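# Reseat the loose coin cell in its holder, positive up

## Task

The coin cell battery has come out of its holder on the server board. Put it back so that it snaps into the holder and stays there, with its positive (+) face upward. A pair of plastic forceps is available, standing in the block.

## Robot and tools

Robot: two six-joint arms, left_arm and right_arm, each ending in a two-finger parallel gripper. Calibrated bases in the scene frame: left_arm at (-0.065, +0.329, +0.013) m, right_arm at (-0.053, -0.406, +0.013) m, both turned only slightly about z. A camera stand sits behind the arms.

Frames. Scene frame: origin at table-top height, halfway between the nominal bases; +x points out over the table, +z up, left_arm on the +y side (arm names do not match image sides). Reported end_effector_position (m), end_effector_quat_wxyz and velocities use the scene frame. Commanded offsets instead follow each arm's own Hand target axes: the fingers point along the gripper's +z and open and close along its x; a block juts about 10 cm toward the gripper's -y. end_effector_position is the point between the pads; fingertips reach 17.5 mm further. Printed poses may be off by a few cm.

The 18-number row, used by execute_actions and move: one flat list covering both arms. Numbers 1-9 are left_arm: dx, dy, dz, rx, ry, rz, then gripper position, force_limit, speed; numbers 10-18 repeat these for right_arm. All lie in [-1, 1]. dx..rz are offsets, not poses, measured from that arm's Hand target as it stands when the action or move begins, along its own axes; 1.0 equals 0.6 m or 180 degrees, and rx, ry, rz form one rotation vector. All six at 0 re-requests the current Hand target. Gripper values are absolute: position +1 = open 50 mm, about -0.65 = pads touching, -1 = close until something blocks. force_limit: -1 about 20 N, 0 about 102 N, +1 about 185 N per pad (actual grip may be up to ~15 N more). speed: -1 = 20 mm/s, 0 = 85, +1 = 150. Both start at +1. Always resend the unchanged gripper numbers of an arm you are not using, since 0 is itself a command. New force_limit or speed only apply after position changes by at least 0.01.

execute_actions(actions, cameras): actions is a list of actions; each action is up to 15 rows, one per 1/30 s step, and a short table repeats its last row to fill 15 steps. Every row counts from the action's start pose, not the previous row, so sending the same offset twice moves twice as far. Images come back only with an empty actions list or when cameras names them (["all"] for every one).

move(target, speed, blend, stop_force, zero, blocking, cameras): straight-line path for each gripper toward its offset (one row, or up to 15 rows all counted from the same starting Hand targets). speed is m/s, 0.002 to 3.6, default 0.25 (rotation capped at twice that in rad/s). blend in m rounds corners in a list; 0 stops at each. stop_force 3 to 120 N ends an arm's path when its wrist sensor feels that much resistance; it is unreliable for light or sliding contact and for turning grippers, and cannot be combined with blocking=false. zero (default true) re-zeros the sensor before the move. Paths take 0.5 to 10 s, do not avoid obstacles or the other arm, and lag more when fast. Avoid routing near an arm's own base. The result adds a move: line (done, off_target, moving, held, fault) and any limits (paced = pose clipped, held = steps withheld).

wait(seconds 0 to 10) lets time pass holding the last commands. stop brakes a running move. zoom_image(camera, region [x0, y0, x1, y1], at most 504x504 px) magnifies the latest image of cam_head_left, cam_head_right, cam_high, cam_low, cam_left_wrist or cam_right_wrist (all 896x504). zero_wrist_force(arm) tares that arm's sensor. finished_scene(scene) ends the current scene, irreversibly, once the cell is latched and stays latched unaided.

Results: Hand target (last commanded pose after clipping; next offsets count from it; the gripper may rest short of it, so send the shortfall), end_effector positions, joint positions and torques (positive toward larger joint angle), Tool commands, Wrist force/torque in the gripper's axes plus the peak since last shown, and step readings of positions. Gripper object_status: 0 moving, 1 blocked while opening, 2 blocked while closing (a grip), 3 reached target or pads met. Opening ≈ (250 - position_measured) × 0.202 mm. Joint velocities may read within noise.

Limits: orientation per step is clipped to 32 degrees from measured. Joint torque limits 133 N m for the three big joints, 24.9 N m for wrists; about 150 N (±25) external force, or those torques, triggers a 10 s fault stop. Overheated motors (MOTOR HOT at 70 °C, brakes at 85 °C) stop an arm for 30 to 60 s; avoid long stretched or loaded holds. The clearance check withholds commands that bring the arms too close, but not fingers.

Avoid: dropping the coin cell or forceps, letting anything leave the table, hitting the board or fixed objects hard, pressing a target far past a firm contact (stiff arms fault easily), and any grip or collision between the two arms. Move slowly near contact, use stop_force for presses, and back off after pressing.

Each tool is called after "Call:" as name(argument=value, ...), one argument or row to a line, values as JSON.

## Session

Call:
execute_actions(
  actions=[],
)

Scene clock: 0.00 s.
left_arm: end_effector_position=(+0.7710, +0.3411, +0.1711) position_measured=3 object_status=3 end_effector_quat_wxyz=(-0.065, +0.921, -0.384, -0.012) | right_arm: end_effector_position=(+0.6842, -0.1803, +0.2211) position_measured=3 object_status=3 end_effector_quat_wxyz=(+0.057, +0.705, +0.642, +0.295)
Joint positions: left_arm=[-0.182 -0.693 0.742 -1.623 -1.439 2.174] | right_arm=[3.641 -2.02 -1.603 -0.48 1.627 0.562]
Joint velocities: within noise
Joint torques (N m): no reading
Wrist force (N): no reading
Wrist torque (N m): no reading
Wrist force, peak (N): no reading
Hand target: left_arm +0.7710, +0.3411, +0.1711; -0.065, +0.921, -0.384, -0.012 | right_arm +0.6842, -0.1803, +0.2211; +0.057, +0.705, +0.642, +0.295
Tool commands: left_gripper/position=+1.0 left_gripper/force_limit=+1.0 left_gripper/speed=+1.0 right_gripper/position=+1.0 right_gripper/force_limit=+1.0 right_gripper/speed=+1.0

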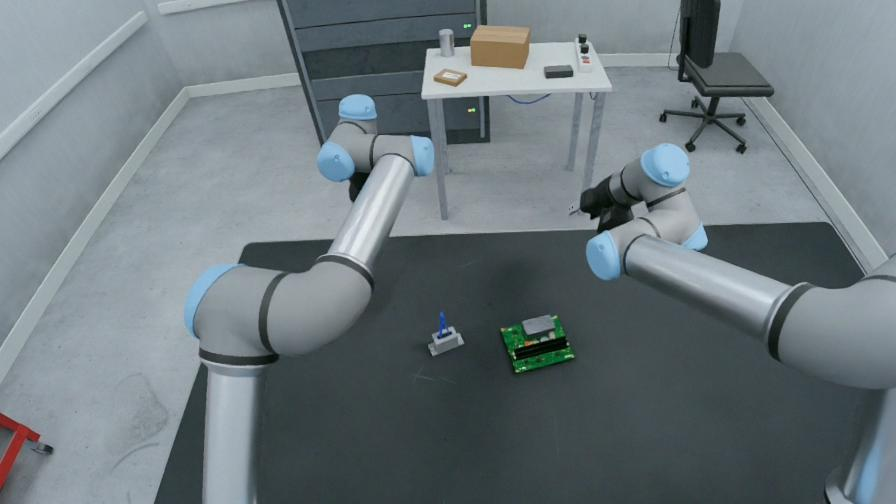

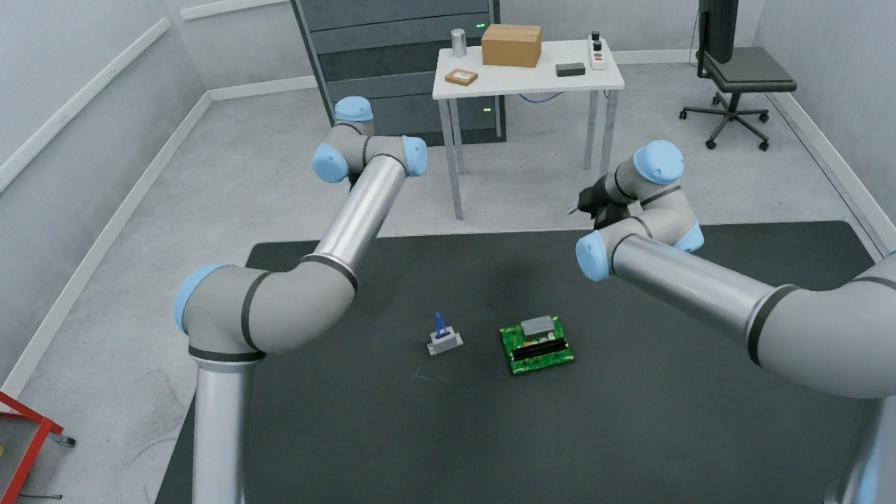

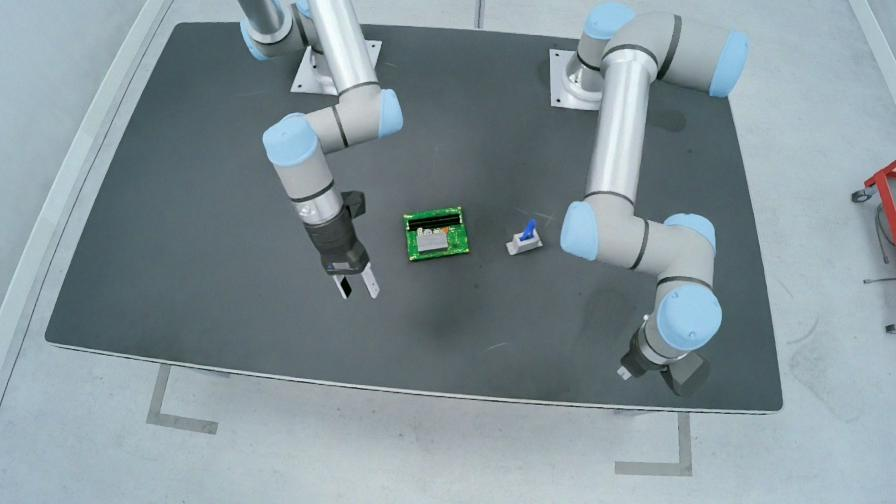

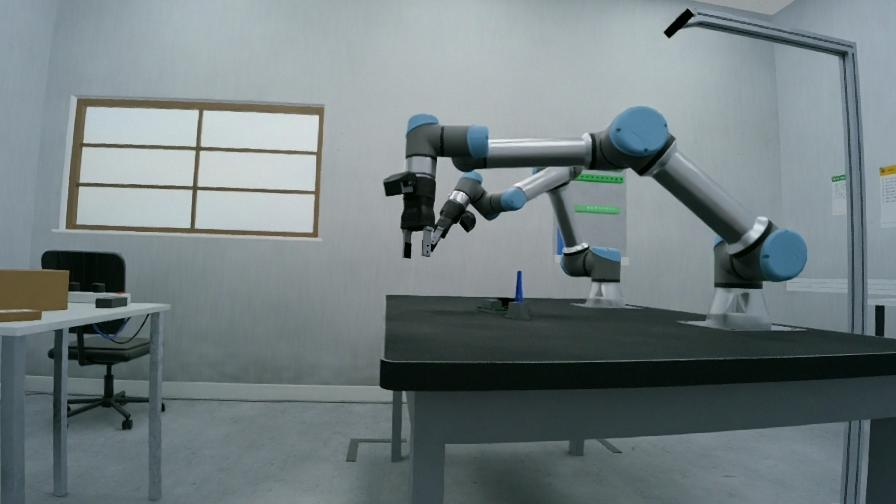

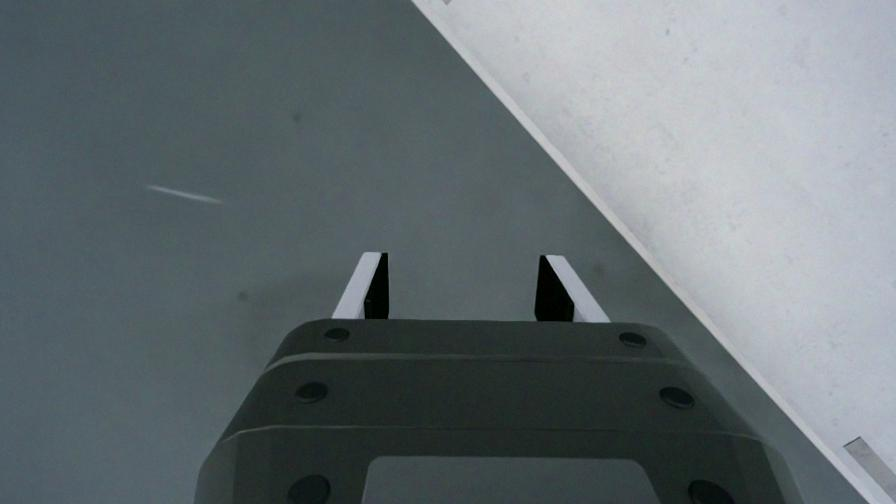

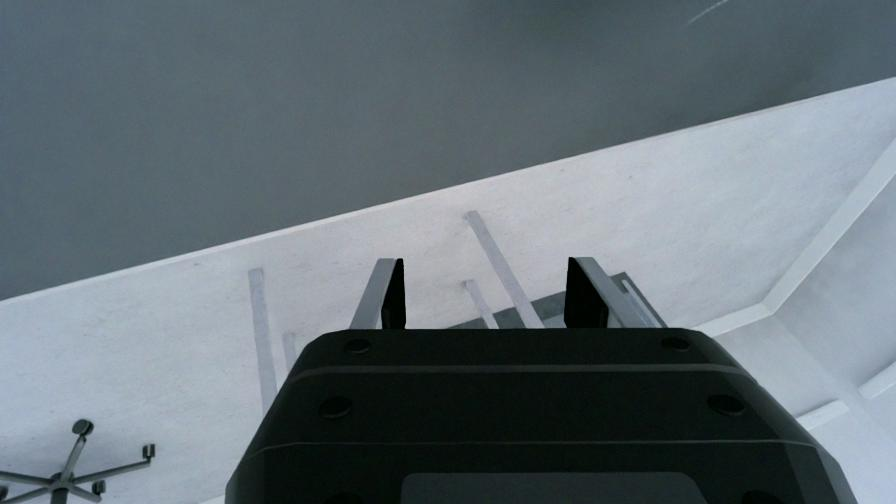

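Call:
move(
  target=[-0.054,0.453,-0.314,0,0,0,1,-1,-1,0,0,0,0,0,0,1,-1,-1],
  cameras=["cam_left_wrist","cam_high"],
)

Scene clock: 2.43 s.
left_arm: end_effector_position=(+0.5503, +0.1505, +0.3302) position_measured=3 object_status=3 end_effector_quat_wxyz=(-0.065, +0.921, -0.384, -0.012) | right_arm: end_effector_position=(+0.6842, -0.1803, +0.2211) position_measured=3 object_status=3 end_effector_quat_wxyz=(+0.057, +0.705, +0.642, +0.295)
Joint positions: left_arm=[-0.539 -1.238 1.202 -1.491 -1.446 1.814] | right_arm=[3.641 -2.02 -1.603 -0.48 1.627 0.562]
Joint torques (N m): left_arm=[-5.38 -41.92 -30.16 -3.43 1.7 -0.12] | right_arm=[0.83 42 21.89 4.03 0.18 0.29]
Wrist force (N): left_arm=[-0.1 -0.2 -0.2] | right_arm=[0.2 -0.4 0.5]
Wrist torque (N m): left_arm=[-0.05 0.04 -0.03] | right_arm=[-0.07 -0.02 0.01]
Wrist force, peak (N): left_arm=[0.3 -3.6 1.9] | right_arm=[0.2 -0.5 0.6]
Hand target: left_arm +0.5502, +0.1505, +0.3303; -0.065, +0.921, -0.384, -0.012 | right_arm +0.6842, -0.1803, +0.2211; +0.057, +0.705, +0.642, +0.295
Off the commanded pose: left_arm 0.000 m, 0 deg | right_arm 0.000 m, 0 deg.
move: done
Images, in order (width x height): cam_high 896x504, cam_left_wrist 896x504.

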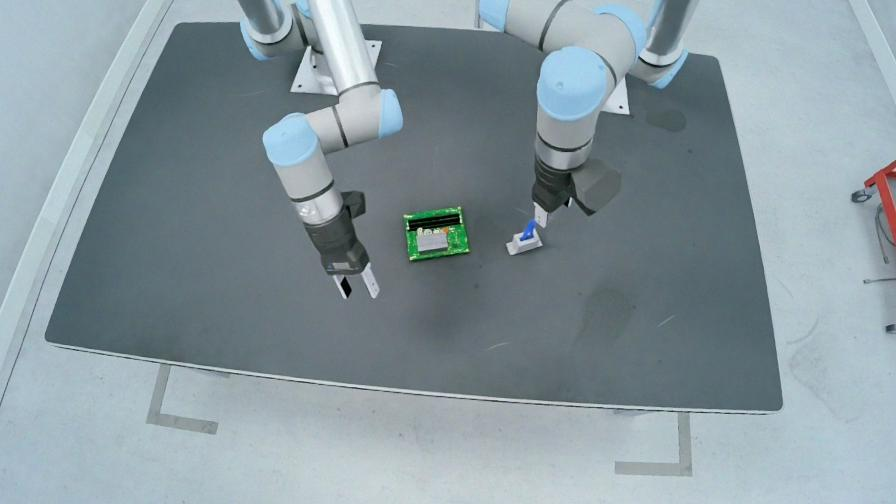

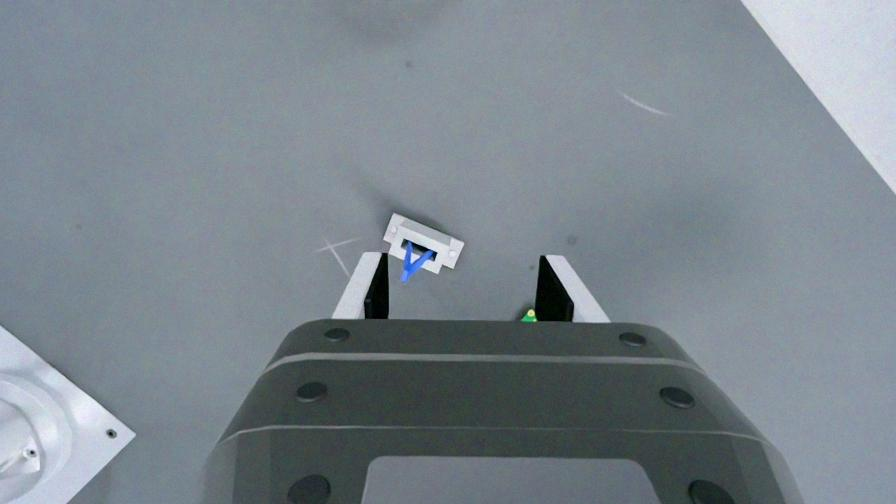

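Call:
move(
  target=[-0.055,0.088,0.045,-0.0353,0.0229,0.122,1,-1,-1,0,0,0,0,0,0,1,-1,-1],
  cameras=["cam_left_wrist"],
)

Call:
zoom_image(
  camera="cam_left_wrist",
  region=[340, 100, 600, 320],
)

Scene clock: 4.73 s.
left_arm: end_effector_position=(+0.4903, +0.1404, +0.3002) position_measured=3 object_status=3 end_effector_quat_wxyz=(+0.003, +0.833, -0.553, -0.012) | right_arm: end_effector_position=(+0.6842, -0.1803, +0.2211) position_measured=3 object_status=3 end_effector_quat_wxyz=(+0.057, +0.705, +0.642, +0.295)
Joint positions: left_arm=[-0.55 -1.364 1.439 -1.622 -1.577 2.188] | right_arm=[3.641 -2.02 -1.603 -0.48 1.627 0.562]
Joint torques (N m): left_arm=[6.38 -21.38 -20.27 -1.23 -0.13 2.61] | right_arm=[0.7 42.01 22.16 4.16 -0.01 0.09]
Wrist force (N): left_arm=[0.1 0.2 -0.3] | right_arm=[0.0 -0.5 0.1]
Wrist torque (N m): left_arm=[0.00 -0.02 0.11] | right_arm=[-0.08 0.00 0.00]
Wrist force, peak (N): left_arm=[0.2 -1.1 -0.6] | right_arm=[0.0 -0.6 0.6]
Hand target: left_arm +0.4903, +0.1405, +0.3000; +0.003, +0.833, -0.553, -0.012 | right_arm +0.6842, -0.1803, +0.2211; +0.057, +0.705, +0.642, +0.295
Off the commanded pose: left_arm 0.000 m, 0 deg | right_arm 0.000 m, 0 deg.
move: done
Images, in order (width x height): cam_left_wrist 896x504.

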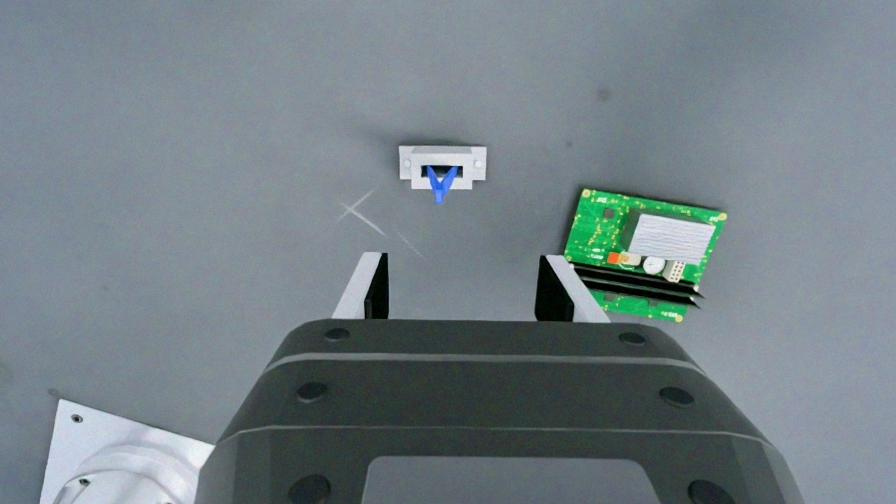

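Scaled by 1.938 from the camera's 896x504 image, which has a finer 1280x720 frame.

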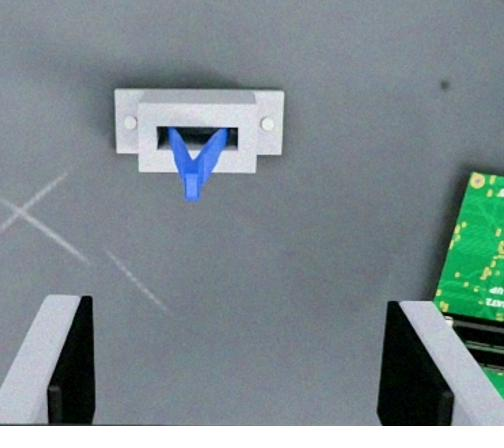

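Call:
zoom_image(
  camera="cam_left_wrist",
  region=[550, 170, 750, 330],
)

Call:
move(
  target=[-0.026,0.018,0.15,0.0059,0.0052,0,1,-1,-1,0,0,0,0,0,0,1,-1,-1],
  cameras=["cam_left_wrist"],
  speed=0.15,
)

Call:
zoom_image(
  camera="cam_left_wrist",
  region=[340, 100, 600, 320],
)

Scaled by 2.520 from the camera's 896x504 image, which has a finer 1280x720 frame.

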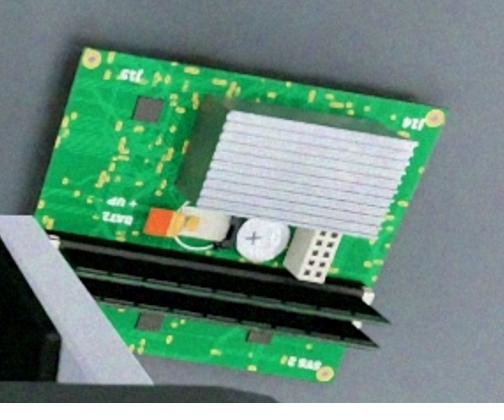

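Scene clock: 6.70 s.
left_arm: end_effector_position=(+0.4721, +0.1514, +0.2106) position_measured=3 object_status=3 end_effector_quat_wxyz=(+0.000, +0.833, -0.553, +0.000) | right_arm: end_effector_position=(+0.6842, -0.1803, +0.2211) position_measured=3 object_status=3 end_effector_quat_wxyz=(+0.057, +0.705, +0.642, +0.295)
Joint positions: left_arm=[-0.553 -1.386 1.705 -1.889 -1.571 2.185] | right_arm=[3.641 -2.02 -1.603 -0.48 1.627 0.562]
Joint torques (N m): left_arm=[-7.28 -20.59 -16.96 -4.75 -0.51 -1.06] | right_arm=[0.14 41.72 22.53 4.1 0.23 0.22]
Wrist force (N): left_arm=[-0.1 0.2 -0.5] | right_arm=[0.1 -0.2 0.2]
Wrist torque (N m): left_arm=[0.00 0.00 0.09] | right_arm=[-0.02 -0.01 0.00]
Wrist force, peak (N): left_arm=[0.3 -0.2 -2.8] | right_arm=[0.2 -0.8 0.4]
Hand target: left_arm +0.4721, +0.1514, +0.2105; +0.000, +0.833, -0.553, +0.000 | right_arm +0.6842, -0.1803, +0.2211; +0.057, +0.705, +0.642, +0.295
Off the commanded pose: left_arm 0.000 m, 0 deg | right_arm 0.000 m, 0 deg.
move: done
Images, in order (width x height): cam_left_wrist 896x504.

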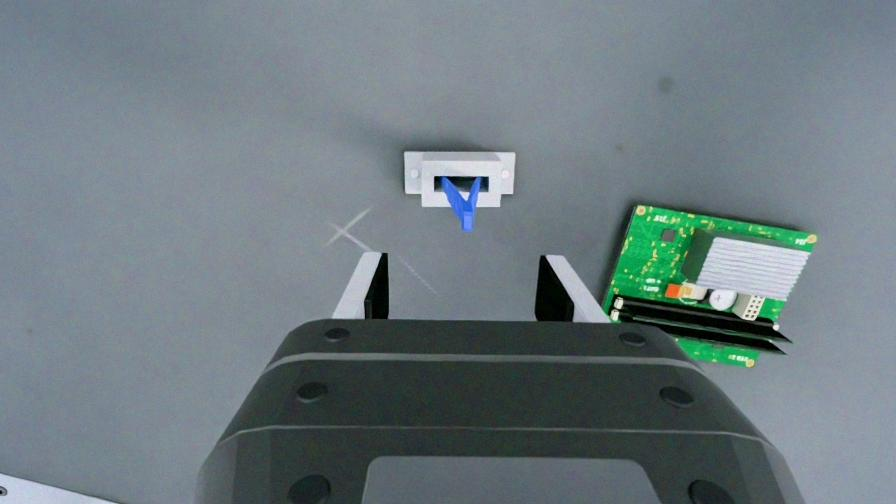

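Scaled by 1.938 from the camera's 896x504 image, which has a finer 1280x720 frame.

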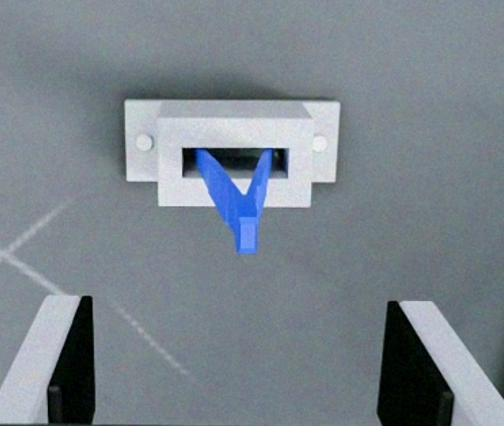

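Call:
move(
  target=[0.0078,-0.0073,0.12,0,0,0,1,-1,-1,0,0,0,0,0,0,1,-1,-1],
  cameras=["cam_left_wrist"],
  speed=0.1,
)

Call:
zoom_image(
  camera="cam_left_wrist",
  region=[340, 140, 600, 340],
)

Scene clock: 8.20 s.
left_arm: end_effector_position=(+0.4779, +0.1488, +0.1385) position_measured=3 object_status=3 end_effector_quat_wxyz=(+0.000, +0.833, -0.553, +0.000) | right_arm: end_effector_position=(+0.6842, -0.1803, +0.2211) position_measured=3 object_status=3 end_effector_quat_wxyz=(+0.057, +0.705, +0.642, +0.295)
Joint positions: left_arm=[-0.551 -1.303 1.801 -2.068 -1.571 2.187] | right_arm=[3.641 -2.02 -1.603 -0.48 1.627 0.562]
Joint torques (N m): left_arm=[11.36 -47.55 -23.27 -3.66 -0.58 2.35] | right_arm=[0.95 41.88 22.39 4.05 0.01 0.15]
Wrist force (N): left_arm=[0.1 0.1 -0.5] | right_arm=[0.3 -0.2 0.6]
Wrist torque (N m): left_arm=[-0.02 0.01 0.02] | right_arm=[-0.02 -0.05 0.00]
Wrist force, peak (N): left_arm=[-0.1 0.1 -2.3] | right_arm=[0.4 -0.4 0.5]
Hand target: left_arm +0.4779, +0.1488, +0.1385; +0.000, +0.833, -0.553, +0.000 | right_arm +0.6842, -0.1803, +0.2211; +0.057, +0.705, +0.642, +0.295
Off the commanded pose: left_arm 0.000 m, 0 deg | right_arm 0.000 m, 0 deg.
move: done
Images, in order (width x height): cam_left_wrist 896x504.

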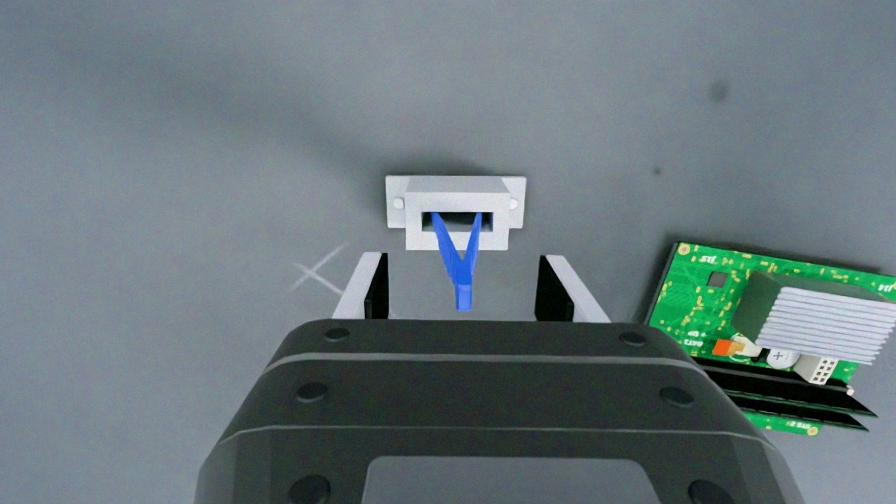

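Scaled by 1.938 from the camera's 896x504 image, which has a finer 1280x720 frame.

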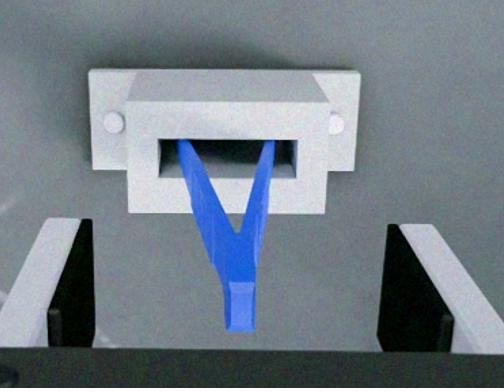

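Call:
move(
  target=[0,0,0.079,0,0,0,1,-1,-1,0,0,0,0,0,0,1,-1,-1],
  speed=0.05,
  stop_force=8,
  cameras=["cam_left_wrist"],
)

Scene clock: 10.63 s.
left_arm: end_effector_position=(+0.4779, +0.1488, +0.0911) position_measured=3 object_status=3 end_effector_quat_wxyz=(+0.000, +0.833, -0.553, +0.000) | right_arm: end_effector_position=(+0.6842, -0.1803, +0.2211) position_measured=3 object_status=3 end_effector_quat_wxyz=(+0.057, +0.705, +0.642, +0.295)
Joint positions: left_arm=[-0.551 -1.242 1.86 -2.188 -1.571 2.187] | right_arm=[3.641 -2.02 -1.603 -0.48 1.627 0.562]
Joint torques (N m): left_arm=[-8.88 -51.4 -26.04 -2.74 0.98 -2] | right_arm=[0.55 42.35 22.16 3.99 0.09 0.18]
Wrist force (N): left_arm=[0.0 0.2 -0.4] | right_arm=[0.0 -0.1 0.4]
Wrist torque (N m): left_arm=[0.01 0.00 0.02] | right_arm=[-0.01 0.01 0.00]
Wrist force, peak (N): left_arm=[0.2 0.1 -1.6] | right_arm=[0.2 -0.6 0.6]
Hand target: left_arm +0.4779, +0.1488, +0.0911; +0.000, +0.833, -0.553, +0.000 | right_arm +0.6842, -0.1803, +0.2211; +0.057, +0.705, +0.642, +0.295
Off the commanded pose: left_arm 0.000 m, 0 deg | right_arm 0.000 m, 0 deg.
move: done
Images, in order (width x height): cam_left_wrist 896x504.

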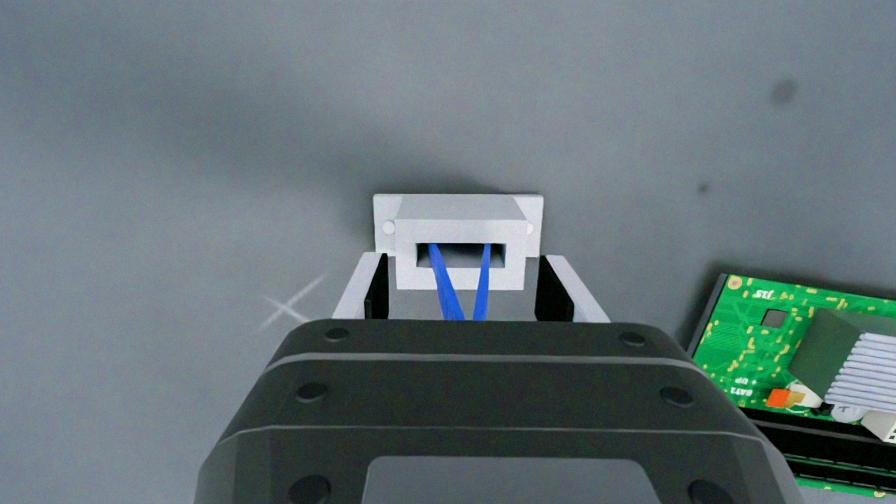

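Call:
execute_actions(
  actions=[
    [[0,0,0,0,0,0,0,-1,-1,0,0,0,0,0,0,1,-1,-1]],
    [[0,0,0,0,0,0,-0.12,-1,-1,0,0,0,0,0,0,1,-1,-1]],
    [[0,0,0,0,0,0,-0.12,-1,-1,0,0,0,0,0,0,1,-1,-1]],
  ],
  cameras=["cam_left_wrist"],
)

Scene clock: 12.73 s.
left_arm: end_effector_position=(+0.4779, +0.1488, +0.0911) position_measured=171 object_status=3 end_effector_quat_wxyz=(+0.000, +0.833, -0.553, +0.000) | right_arm: end_effector_position=(+0.6842, -0.1803, +0.2211) position_measured=3 object_status=3 end_effector_quat_wxyz=(+0.057, +0.705, +0.642, +0.295)
Joint positions: left_arm=[-0.551 -1.242 1.86 -2.188 -1.571 2.187] | right_arm=[3.641 -2.02 -1.603 -0.48 1.627 0.562]
Joint torques (N m): left_arm=[-10.26 -49.41 -25.86 -4.09 0.95 -1.86] | right_arm=[0.83 41.96 21.99 4.07 0.23 0.16]
Wrist force (N): left_arm=[0.0 0.3 -0.5] | right_arm=[0.2 -0.3 0.3]
Wrist torque (N m): left_arm=[0.03 -0.01 0.01] | right_arm=[-0.05 -0.02 0.00]
Wrist force, peak (N): left_arm=[0.1 0.4 -0.5] | right_arm=[-0.1 -0.6 0.6]
Hand target: left_arm +0.4779, +0.1488, +0.0911; +0.000, +0.833, -0.553, +0.000 | right_arm +0.6842, -0.1803, +0.2211; +0.057, +0.705, +0.642, +0.295
Off the commanded pose: left_arm 0.000 m, 0 deg | right_arm 0.000 m, 0 deg.
Step readings (end_effector_position of left_arm | right_arm):
0: (+0.4779, +0.1488, +0.0911) | (+0.6842, -0.1803, +0.2211)
1: (+0.4779, +0.1488, +0.0911) | (+0.6842, -0.1803, +0.2211)
2: (+0.4779, +0.1488, +0.0911) | (+0.6842, -0.1803, +0.2211)
4: (+0.4779, +0.1488, +0.0911) | (+0.6842, -0.1803, +0.2211)
8: (+0.4779, +0.1488, +0.0911) | (+0.6842, -0.1803, +0.2211)
15: (+0.4779, +0.1488, +0.0911) | (+0.6842, -0.1803, +0.2211)
16: (+0.4779, +0.1488, +0.0911) | (+0.6842, -0.1803, +0.2211)
17: (+0.4779, +0.1488, +0.0911) | (+0.6842, -0.1803, +0.2211)
19: (+0.4779, +0.1488, +0.0911) | (+0.6842, -0.1803, +0.2211)
23: (+0.4779, +0.1488, +0.0911) | (+0.6842, -0.1803, +0.2211)
30: (+0.4779, +0.1488, +0.0911) | (+0.6842, -0.1803, +0.2211)
31: (+0.4779, +0.1488, +0.0911) | (+0.6842, -0.1803, +0.2211)
32: (+0.4779, +0.1488, +0.0911) | (+0.6842, -0.1803, +0.2211)
34: (+0.4779, +0.1488, +0.0911) | (+0.6842, -0.1803, +0.2211)
38: (+0.4779, +0.1488, +0.0911) | (+0.6842, -0.1803, +0.2211)
45: (+0.4779, +0.1488, +0.0911) | (+0.6842, -0.1803, +0.2211)
Images, in order (width x height): cam_left_wrist 896x504.

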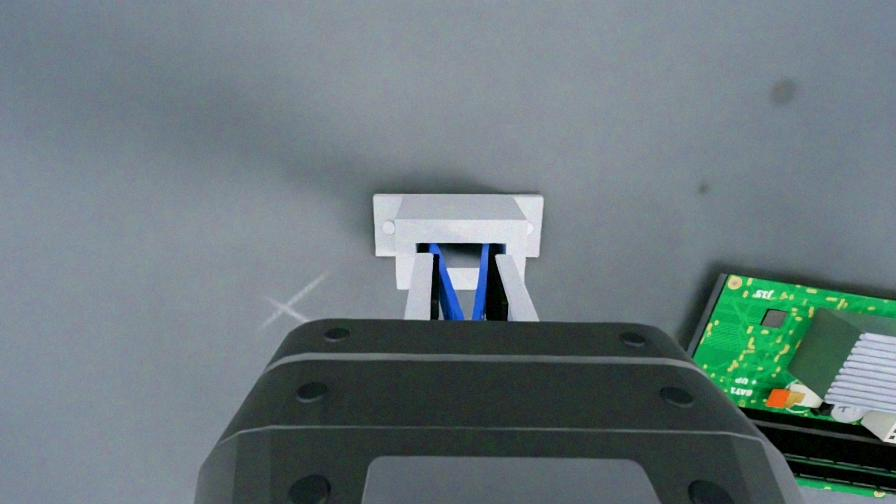

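Call:
execute_actions(
  actions=[
    [[0,0,0,0,0,0,-0.2,-1,-1,0,0,0,0,0,0,1,-1,-1]],
  ],
)

Call:
move(
  target=[0,0,-0.2,0,0,0,-0.2,-1,-1,0,0,0,0,0,0,1,-1,-1],
  speed=0.1,
  cameras=["cam_left_wrist"],
)

Scene clock: 14.43 s.
left_arm: end_effector_position=(+0.4779, +0.1488, +0.0911) position_measured=182 object_status=3 end_effector_quat_wxyz=(+0.000, +0.833, -0.553, +0.000) | right_arm: end_effector_position=(+0.6842, -0.1803, +0.2211) position_measured=3 object_status=3 end_effector_quat_wxyz=(+0.057, +0.705, +0.642, +0.295)
Joint positions: left_arm=[-0.551 -1.242 1.86 -2.188 -1.571 2.187] | right_arm=[3.641 -2.02 -1.603 -0.48 1.627 0.562]
Joint torques (N m): left_arm=[-10.2 -48.76 -25.79 -4.21 1.04 -1.87] | right_arm=[0.79 41.96 22.19 3.95 0.11 0.17]
Wrist force (N): left_arm=[0.0 0.2 -1.0] | right_arm=[0.2 -0.5 0.0]
Wrist torque (N m): left_arm=[-0.01 0.00 0.01] | right_arm=[-0.08 -0.03 0.00]
Wrist force, peak (N): left_arm=[0.0 0.5 -1.2] | right_arm=[0.0 -0.6 0.5]
Hand target: left_arm +0.4779, +0.1488, +0.0911; +0.000, +0.833, -0.553, +0.000 | right_arm +0.6842, -0.1803, +0.2211; +0.057, +0.705, +0.642, +0.295
Off the commanded pose: left_arm 0.000 m, 0 deg | right_arm 0.000 m, 0 deg.
Step readings (end_effector_position of left_arm | right_arm):
0: (+0.4779, +0.1488, +0.0911) | (+0.6842, -0.1803, +0.2211)
1: (+0.4779, +0.1488, +0.0911) | (+0.6842, -0.1803, +0.2211)
2: (+0.4779, +0.1488, +0.0911) | (+0.6842, -0.1803, +0.2211)
4: (+0.4779, +0.1488, +0.0911) | (+0.6842, -0.1803, +0.2211)
8: (+0.4779, +0.1488, +0.0911) | (+0.6842, -0.1803, +0.2211)
15: (+0.4779, +0.1488, +0.0911) | (+0.6842, -0.1803, +0.2211)

Scene clock: 16.10 s.
left_arm: end_effector_position=(+0.4780, +0.1487, +0.2112) position_measured=182 object_status=3 end_effector_quat_wxyz=(+0.000, +0.833, -0.553, +0.000) | right_arm: end_effector_position=(+0.6842, -0.1803, +0.2211) position_measured=3 object_status=3 end_effector_quat_wxyz=(+0.057, +0.705, +0.642, +0.295)
Joint positions: left_arm=[-0.551 -1.372 1.686 -1.885 -1.571 2.187] | right_arm=[3.641 -2.02 -1.603 -0.48 1.627 0.562]
Joint torques (N m): left_arm=[10.37 -20.66 -24.48 -2.98 0.38 2.8] | right_arm=[0.86 42.1 22.16 3.98 0.08 0.19]
Wrist force (N): left_arm=[0.1 0.0 -0.3] | right_arm=[0.0 -0.2 0.4]
Wrist torque (N m): left_arm=[-0.04 -0.01 0.02] | right_arm=[-0.03 0.01 0.00]
Wrist force, peak (N): left_arm=[0.1 -0.1 -2.1] | right_arm=[-0.2 -0.3 0.7]
Hand target: left_arm +0.4780, +0.1488, +0.2111; +0.000, +0.833, -0.553, +0.000 | right_arm +0.6842, -0.1803, +0.2211; +0.057, +0.705, +0.642, +0.295
Off the commanded pose: left_arm 0.000 m, 0 deg | right_arm 0.000 m, 0 deg.
move: done
Images, in order (width x height): cam_left_wrist 896x504.

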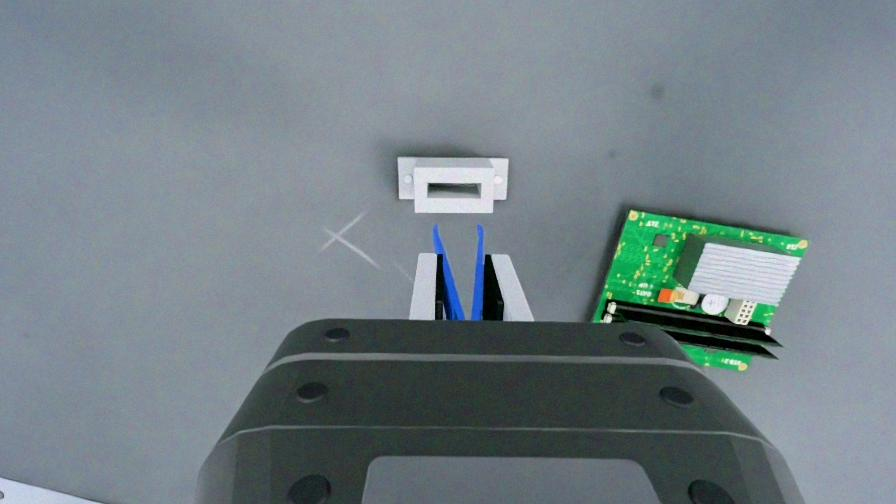

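Call:
move(
  target=[
    [0,0,0,0,0,0,-0.2,-1,-1,-0.313,0.056,-0.1,0,0,0,1,-1,-1],
    [0.36,0.166,0.068,0,0,-0.2056,-0.2,-1,-1,-0.313,0.056,-0.1,0,0,0,1,-1,-1],
  ],
  speed=0.2,
  cameras=["cam_left_wrist","cam_high"],
)

Call:
zoom_image(
  camera="cam_left_wrist",
  region=[360, 120, 560, 320],
)

Scene clock: 20.60 s.
left_arm: end_effector_position=(+0.4699, -0.0889, +0.1702) position_measured=182 object_status=3 end_effector_quat_wxyz=(+0.000, +0.966, -0.260, +0.000) | right_arm: end_effector_position=(+0.6841, -0.3803, +0.2212) position_measured=3 object_status=3 end_effector_quat_wxyz=(+0.057, +0.705, +0.642, +0.295)
Joint positions: left_arm=[-0.856 -1.096 1.417 -1.891 -1.571 1.236] | right_arm=[3.323 -1.979 -1.656 -0.507 1.804 0.296]
Joint torques (N m): left_arm=[8.62 -52.38 -25.32 -5.47 0.33 -2.33] | right_arm=[-7.2 49.46 15.69 6.12 2.13 -1.83]
Wrist force (N): left_arm=[0.4 -0.5 0.0] | right_arm=[0.3 -0.2 0.6]
Wrist torque (N m): left_arm=[-0.14 -0.06 0.07] | right_arm=[-0.03 -0.05 -0.08]
Wrist force, peak (N): left_arm=[-2.1 -1.3 -0.7] | right_arm=[3.4 -0.9 1.1]
Hand target: left_arm +0.4699, -0.0890, +0.1703; +0.000, +0.966, -0.260, +0.000 | right_arm +0.6841, -0.3803, +0.2212; +0.057, +0.705, +0.642, +0.295
Off the commanded pose: left_arm 0.000 m, 0 deg | right_arm 0.000 m, 0 deg.
move: done
Images, in order (width x height): cam_high 896x504, cam_left_wrist 896x504.

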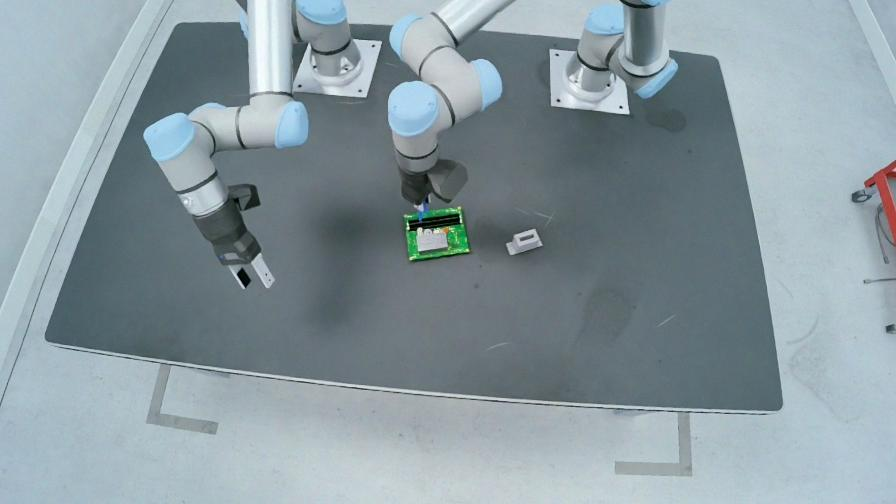

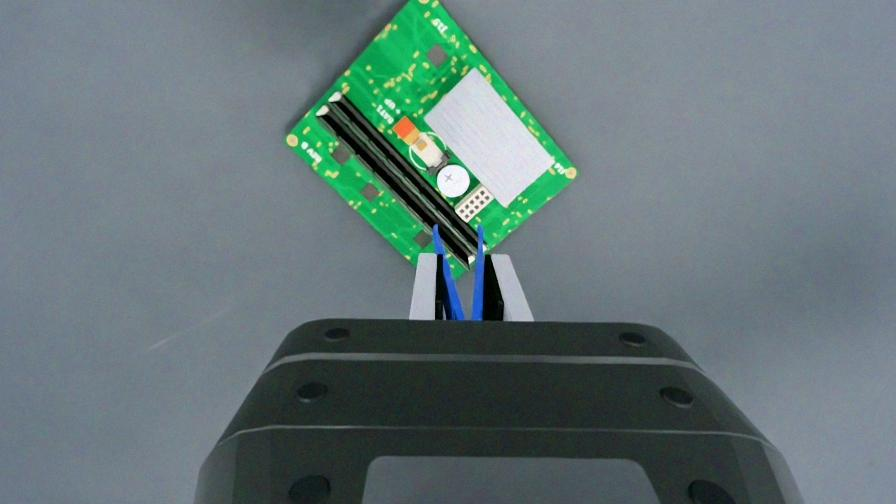

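Scaled by 2.520 from the camera's 896x504 image, which has a finer 1280x720 frame.

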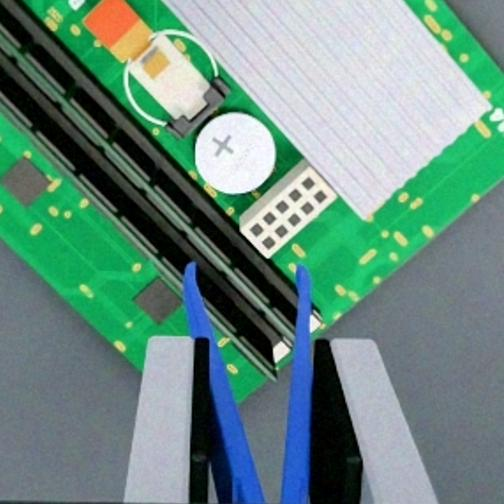

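Call:
move(
  target=[-0.0012,-0.0125,0.067,0,0,0,-0.08,-1,-1,0,0,0,0,0,0,1,-1,-1],
  speed=0.08,
  cameras=["cam_left_wrist"],
)

Call:
zoom_image(
  camera="cam_left_wrist",
  region=[380, 140, 540, 300],
)

Scene clock: 21.83 s.
left_arm: end_effector_position=(+0.4731, -0.0820, +0.1300) position_measured=165 object_status=3 end_effector_quat_wxyz=(+0.000, +0.966, -0.260, +0.000) | right_arm: end_effector_position=(+0.6841, -0.3803, +0.2212) position_measured=3 object_status=3 end_effector_quat_wxyz=(+0.057, +0.705, +0.642, +0.295)
Joint positions: left_arm=[-0.845 -1.065 1.48 -1.984 -1.571 1.247] | right_arm=[3.323 -1.979 -1.656 -0.507 1.804 0.296]
Joint torques (N m): left_arm=[-9.28 -60.49 -24.62 -2.02 -0.93 -1.94] | right_arm=[-6.87 50.05 16.16 6 2.09 -1.95]
Wrist force (N): left_arm=[0.1 0.2 -0.1] | right_arm=[0.3 -0.4 0.2]
Wrist torque (N m): left_arm=[-0.05 -0.01 0.04] | right_arm=[-0.06 -0.03 -0.09]
Wrist force, peak (N): left_arm=[0.4 -0.2 -2.0] | right_arm=[0.4 -0.5 0.4]
Hand target: left_arm +0.4731, -0.0821, +0.1301; +0.000, +0.966, -0.260, +0.000 | right_arm +0.6841, -0.3803, +0.2212; +0.057, +0.705, +0.642, +0.295
Off the commanded pose: left_arm 0.000 m, 0 deg | right_arm 0.000 m, 0 deg.
move: done
Images, in order (width x height): cam_left_wrist 896x504.

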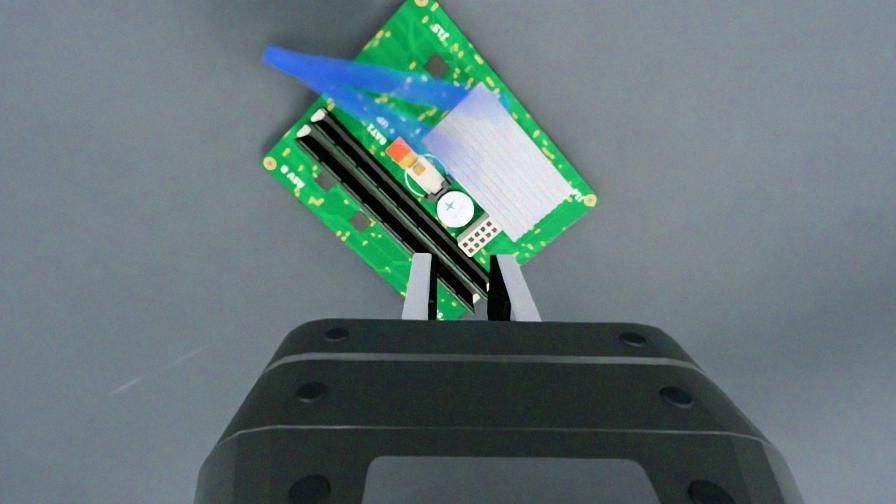

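Scaled by 3.150 from the camera's 896x504 image, which has a finer 1280x720 frame.

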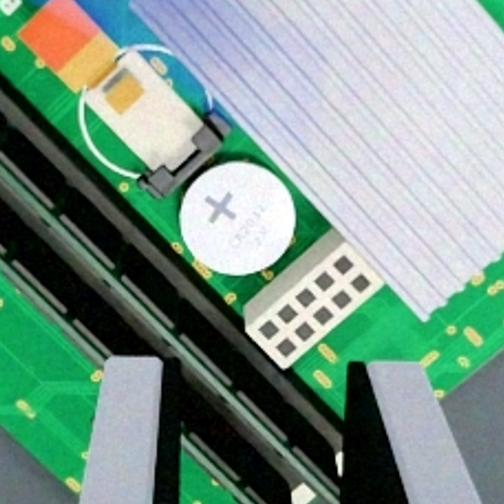

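Call:
execute_actions(
  actions=[
    [[0,0,-0.15,0,0,0,-0.08,-1,-1,0,0,0,0,0,0,1,-1,-1]],
  ],
  cameras=["cam_left_wrist","cam_high"],
)

Call:
zoom_image(
  camera="cam_left_wrist",
  region=[240, 40, 640, 300],
)

Scene clock: 22.70 s.
left_arm: end_effector_position=(+0.4731, -0.0821, +0.2201) position_measured=165 object_status=3 end_effector_quat_wxyz=(+0.000, +0.966, -0.260, +0.000) | right_arm: end_effector_position=(+0.6841, -0.3803, +0.2212) position_measured=3 object_status=3 end_effector_quat_wxyz=(+0.057, +0.705, +0.642, +0.295)
Joint positions: left_arm=[-0.846 -1.131 1.338 -1.777 -1.571 1.247] | right_arm=[3.323 -1.979 -1.656 -0.507 1.804 0.296]
Joint torques (N m): left_arm=[-12.1 -52.86 -27.73 -1.96 -0.92 -0.66] | right_arm=[-6.96 49.92 14.92 6.13 2.1 -1.74]
Wrist force (N): left_arm=[0.5 -0.1 0.2] | right_arm=[0.1 -0.3 0.5]
Wrist torque (N m): left_arm=[-0.09 -0.09 0.07] | right_arm=[-0.03 -0.01 -0.09]
Wrist force, peak (N): left_arm=[-0.7 -0.8 27.7] | right_arm=[0.3 -0.5 0.5]
Hand target: left_arm +0.4731, -0.0821, +0.2201; +0.000, +0.966, -0.260, +0.000 | right_arm +0.6841, -0.3803, +0.2212; +0.057, +0.705, +0.642, +0.295
Off the commanded pose: left_arm 0.000 m, 0 deg | right_arm 0.000 m, 0 deg.
Step readings (end_effector_position of left_arm | right_arm):
0: (+0.4731, -0.0820, +0.1301) | (+0.6841, -0.3803, +0.2212)
1: (+0.4732, -0.0822, +0.1315) | (+0.6841, -0.3803, +0.2212)
2: (+0.4740, -0.0831, +0.1436) | (+0.6841, -0.3803, +0.2212)
4: (+0.4739, -0.0826, +0.1958) | (+0.6841, -0.3803, +0.2212)
8: (+0.4726, -0.0813, +0.2266) | (+0.6841, -0.3803, +0.2212)
15: (+0.4732, -0.0821, +0.2198) | (+0.6841, -0.3803, +0.2212)
Images, in order (width x height): cam_high 896x504, cam_left_wrist 896x504.

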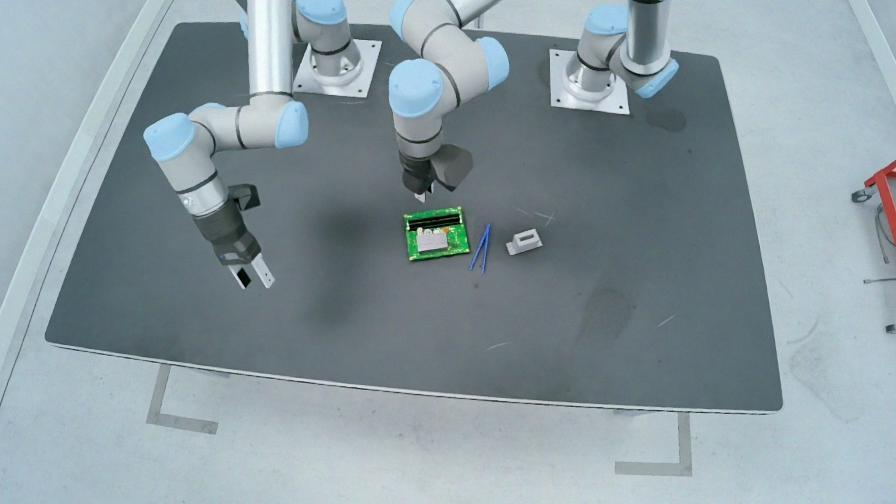

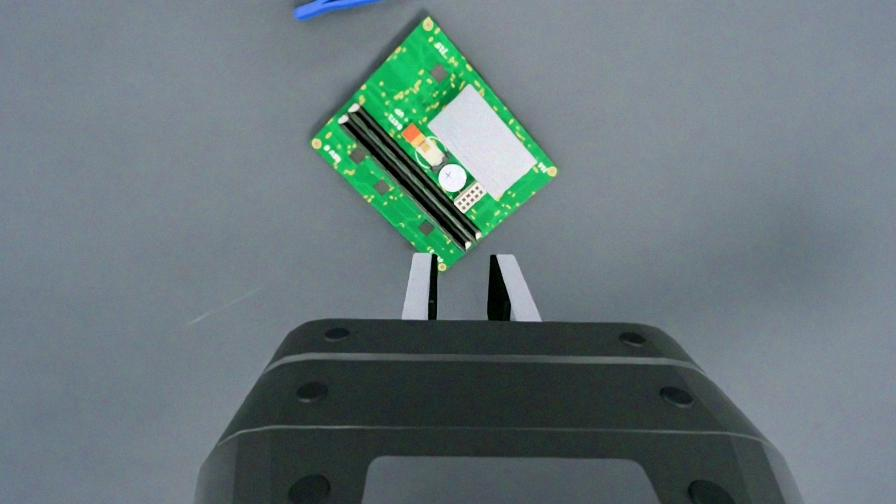

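Scaled by 1.260 from the camera's 896x504 image, which has a finer 1280x720 frame.

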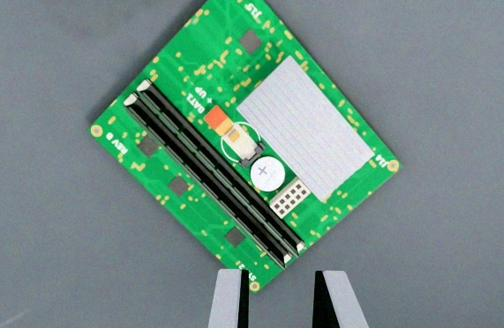

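Call:
move(
  target=[-0.15,-0.22,-0.1,0,0,0,0.2,-1,-1,0,0,0,0,0,0,1,-1,-1],
  speed=0.2,
  cameras=["cam_left_wrist"],
)

Scene clock: 24.77 s.
left_arm: end_effector_position=(+0.4617, +0.0772, +0.2801) position_measured=123 object_status=3 end_effector_quat_wxyz=(+0.000, +0.966, -0.260, +0.000) | right_arm: end_effector_position=(+0.6841, -0.3803, +0.2212) position_measured=3 object_status=3 end_effector_quat_wxyz=(+0.057, +0.705, +0.642, +0.295)
Joint positions: left_arm=[-0.672 -1.38 1.516 -1.706 -1.571 1.42] | right_arm=[3.323 -1.979 -1.656 -0.507 1.804 0.296]
Joint torques (N m): left_arm=[0.46 -34.66 -26.73 -5.11 -1.44 -0.43] | right_arm=[-6.57 50.28 15.93 6.19 2.05 -1.65]
Wrist force (N): left_arm=[0.2 -0.1 0.0] | right_arm=[0.5 -0.1 0.4]
Wrist torque (N m): left_arm=[-0.07 -0.03 0.11] | right_arm=[0.00 -0.07 -0.08]
Wrist force, peak (N): left_arm=[2.1 2.9 1.3] | right_arm=[0.3 -0.3 0.7]
Hand target: left_arm +0.4617, +0.0772, +0.2801; +0.000, +0.966, -0.260, +0.000 | right_arm +0.6841, -0.3803, +0.2212; +0.057, +0.705, +0.642, +0.295
Off the commanded pose: left_arm 0.000 m, 0 deg | right_arm 0.000 m, 0 deg.
move: done
Images, in order (width x height): cam_left_wrist 896x504.

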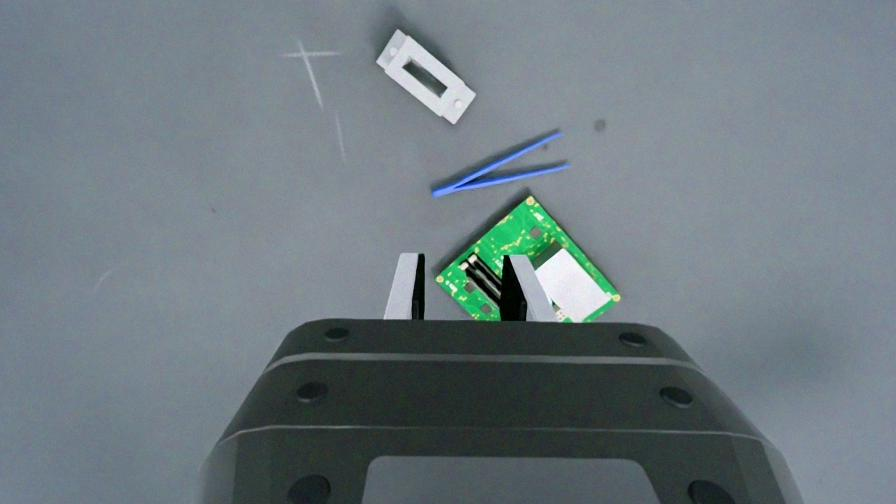

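Call:
move(
  target=[0.0175,0.0222,0.267,0,0,-0.6056,0.2,-1,-1,0,0,0,0,0,0,1,-1,-1],
  speed=0.25,
  cameras=["cam_left_wrist"],
)

Scene clock: 29.90 s.
left_arm: end_effector_position=(+0.4639, +0.0605, +0.1198) position_measured=123 object_status=3 end_effector_quat_wxyz=(+0.000, +0.773, +0.635, +0.000) | right_arm: end_effector_position=(+0.6841, -0.3803, +0.2212) position_measured=3 object_status=3 end_effector_quat_wxyz=(+0.057, +0.705, +0.642, +0.295)
Joint positions: left_arm=[-0.692 -1.235 1.763 -2.098 -1.571 -0.502] | right_arm=[3.323 -1.979 -1.656 -0.507 1.804 0.296]
Joint torques (N m): left_arm=[-7.52 -52.78 -27.06 -0.9 0.63 -2.17] | right_arm=[-6.55 49.85 15.31 6.11 2.05 -1.55]
Wrist force (N): left_arm=[0.1 0.1 -0.2] | right_arm=[0.2 -0.5 0.5]
Wrist torque (N m): left_arm=[0.03 -0.02 0.05] | right_arm=[-0.07 -0.02 -0.09]
Wrist force, peak (N): left_arm=[0.1 -0.4 -0.6] | right_arm=[0.3 -0.4 0.8]
Hand target: left_arm +0.4640, +0.0604, +0.1199; +0.000, +0.772, +0.635, +0.000 | right_arm +0.6841, -0.3803, +0.2212; +0.057, +0.705, +0.642, +0.295
Off the commanded pose: left_arm 0.000 m, 0 deg | right_arm 0.000 m, 0 deg.
move: done
Images, in order (width x height): cam_left_wrist 896x504.

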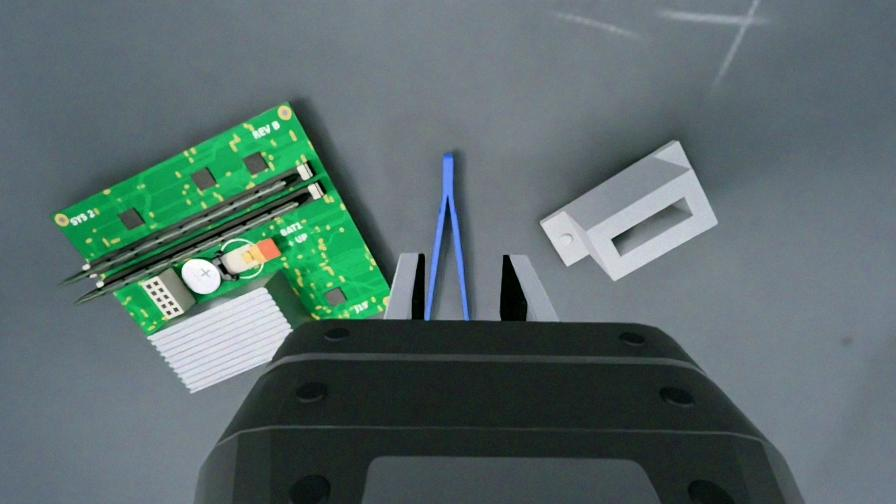

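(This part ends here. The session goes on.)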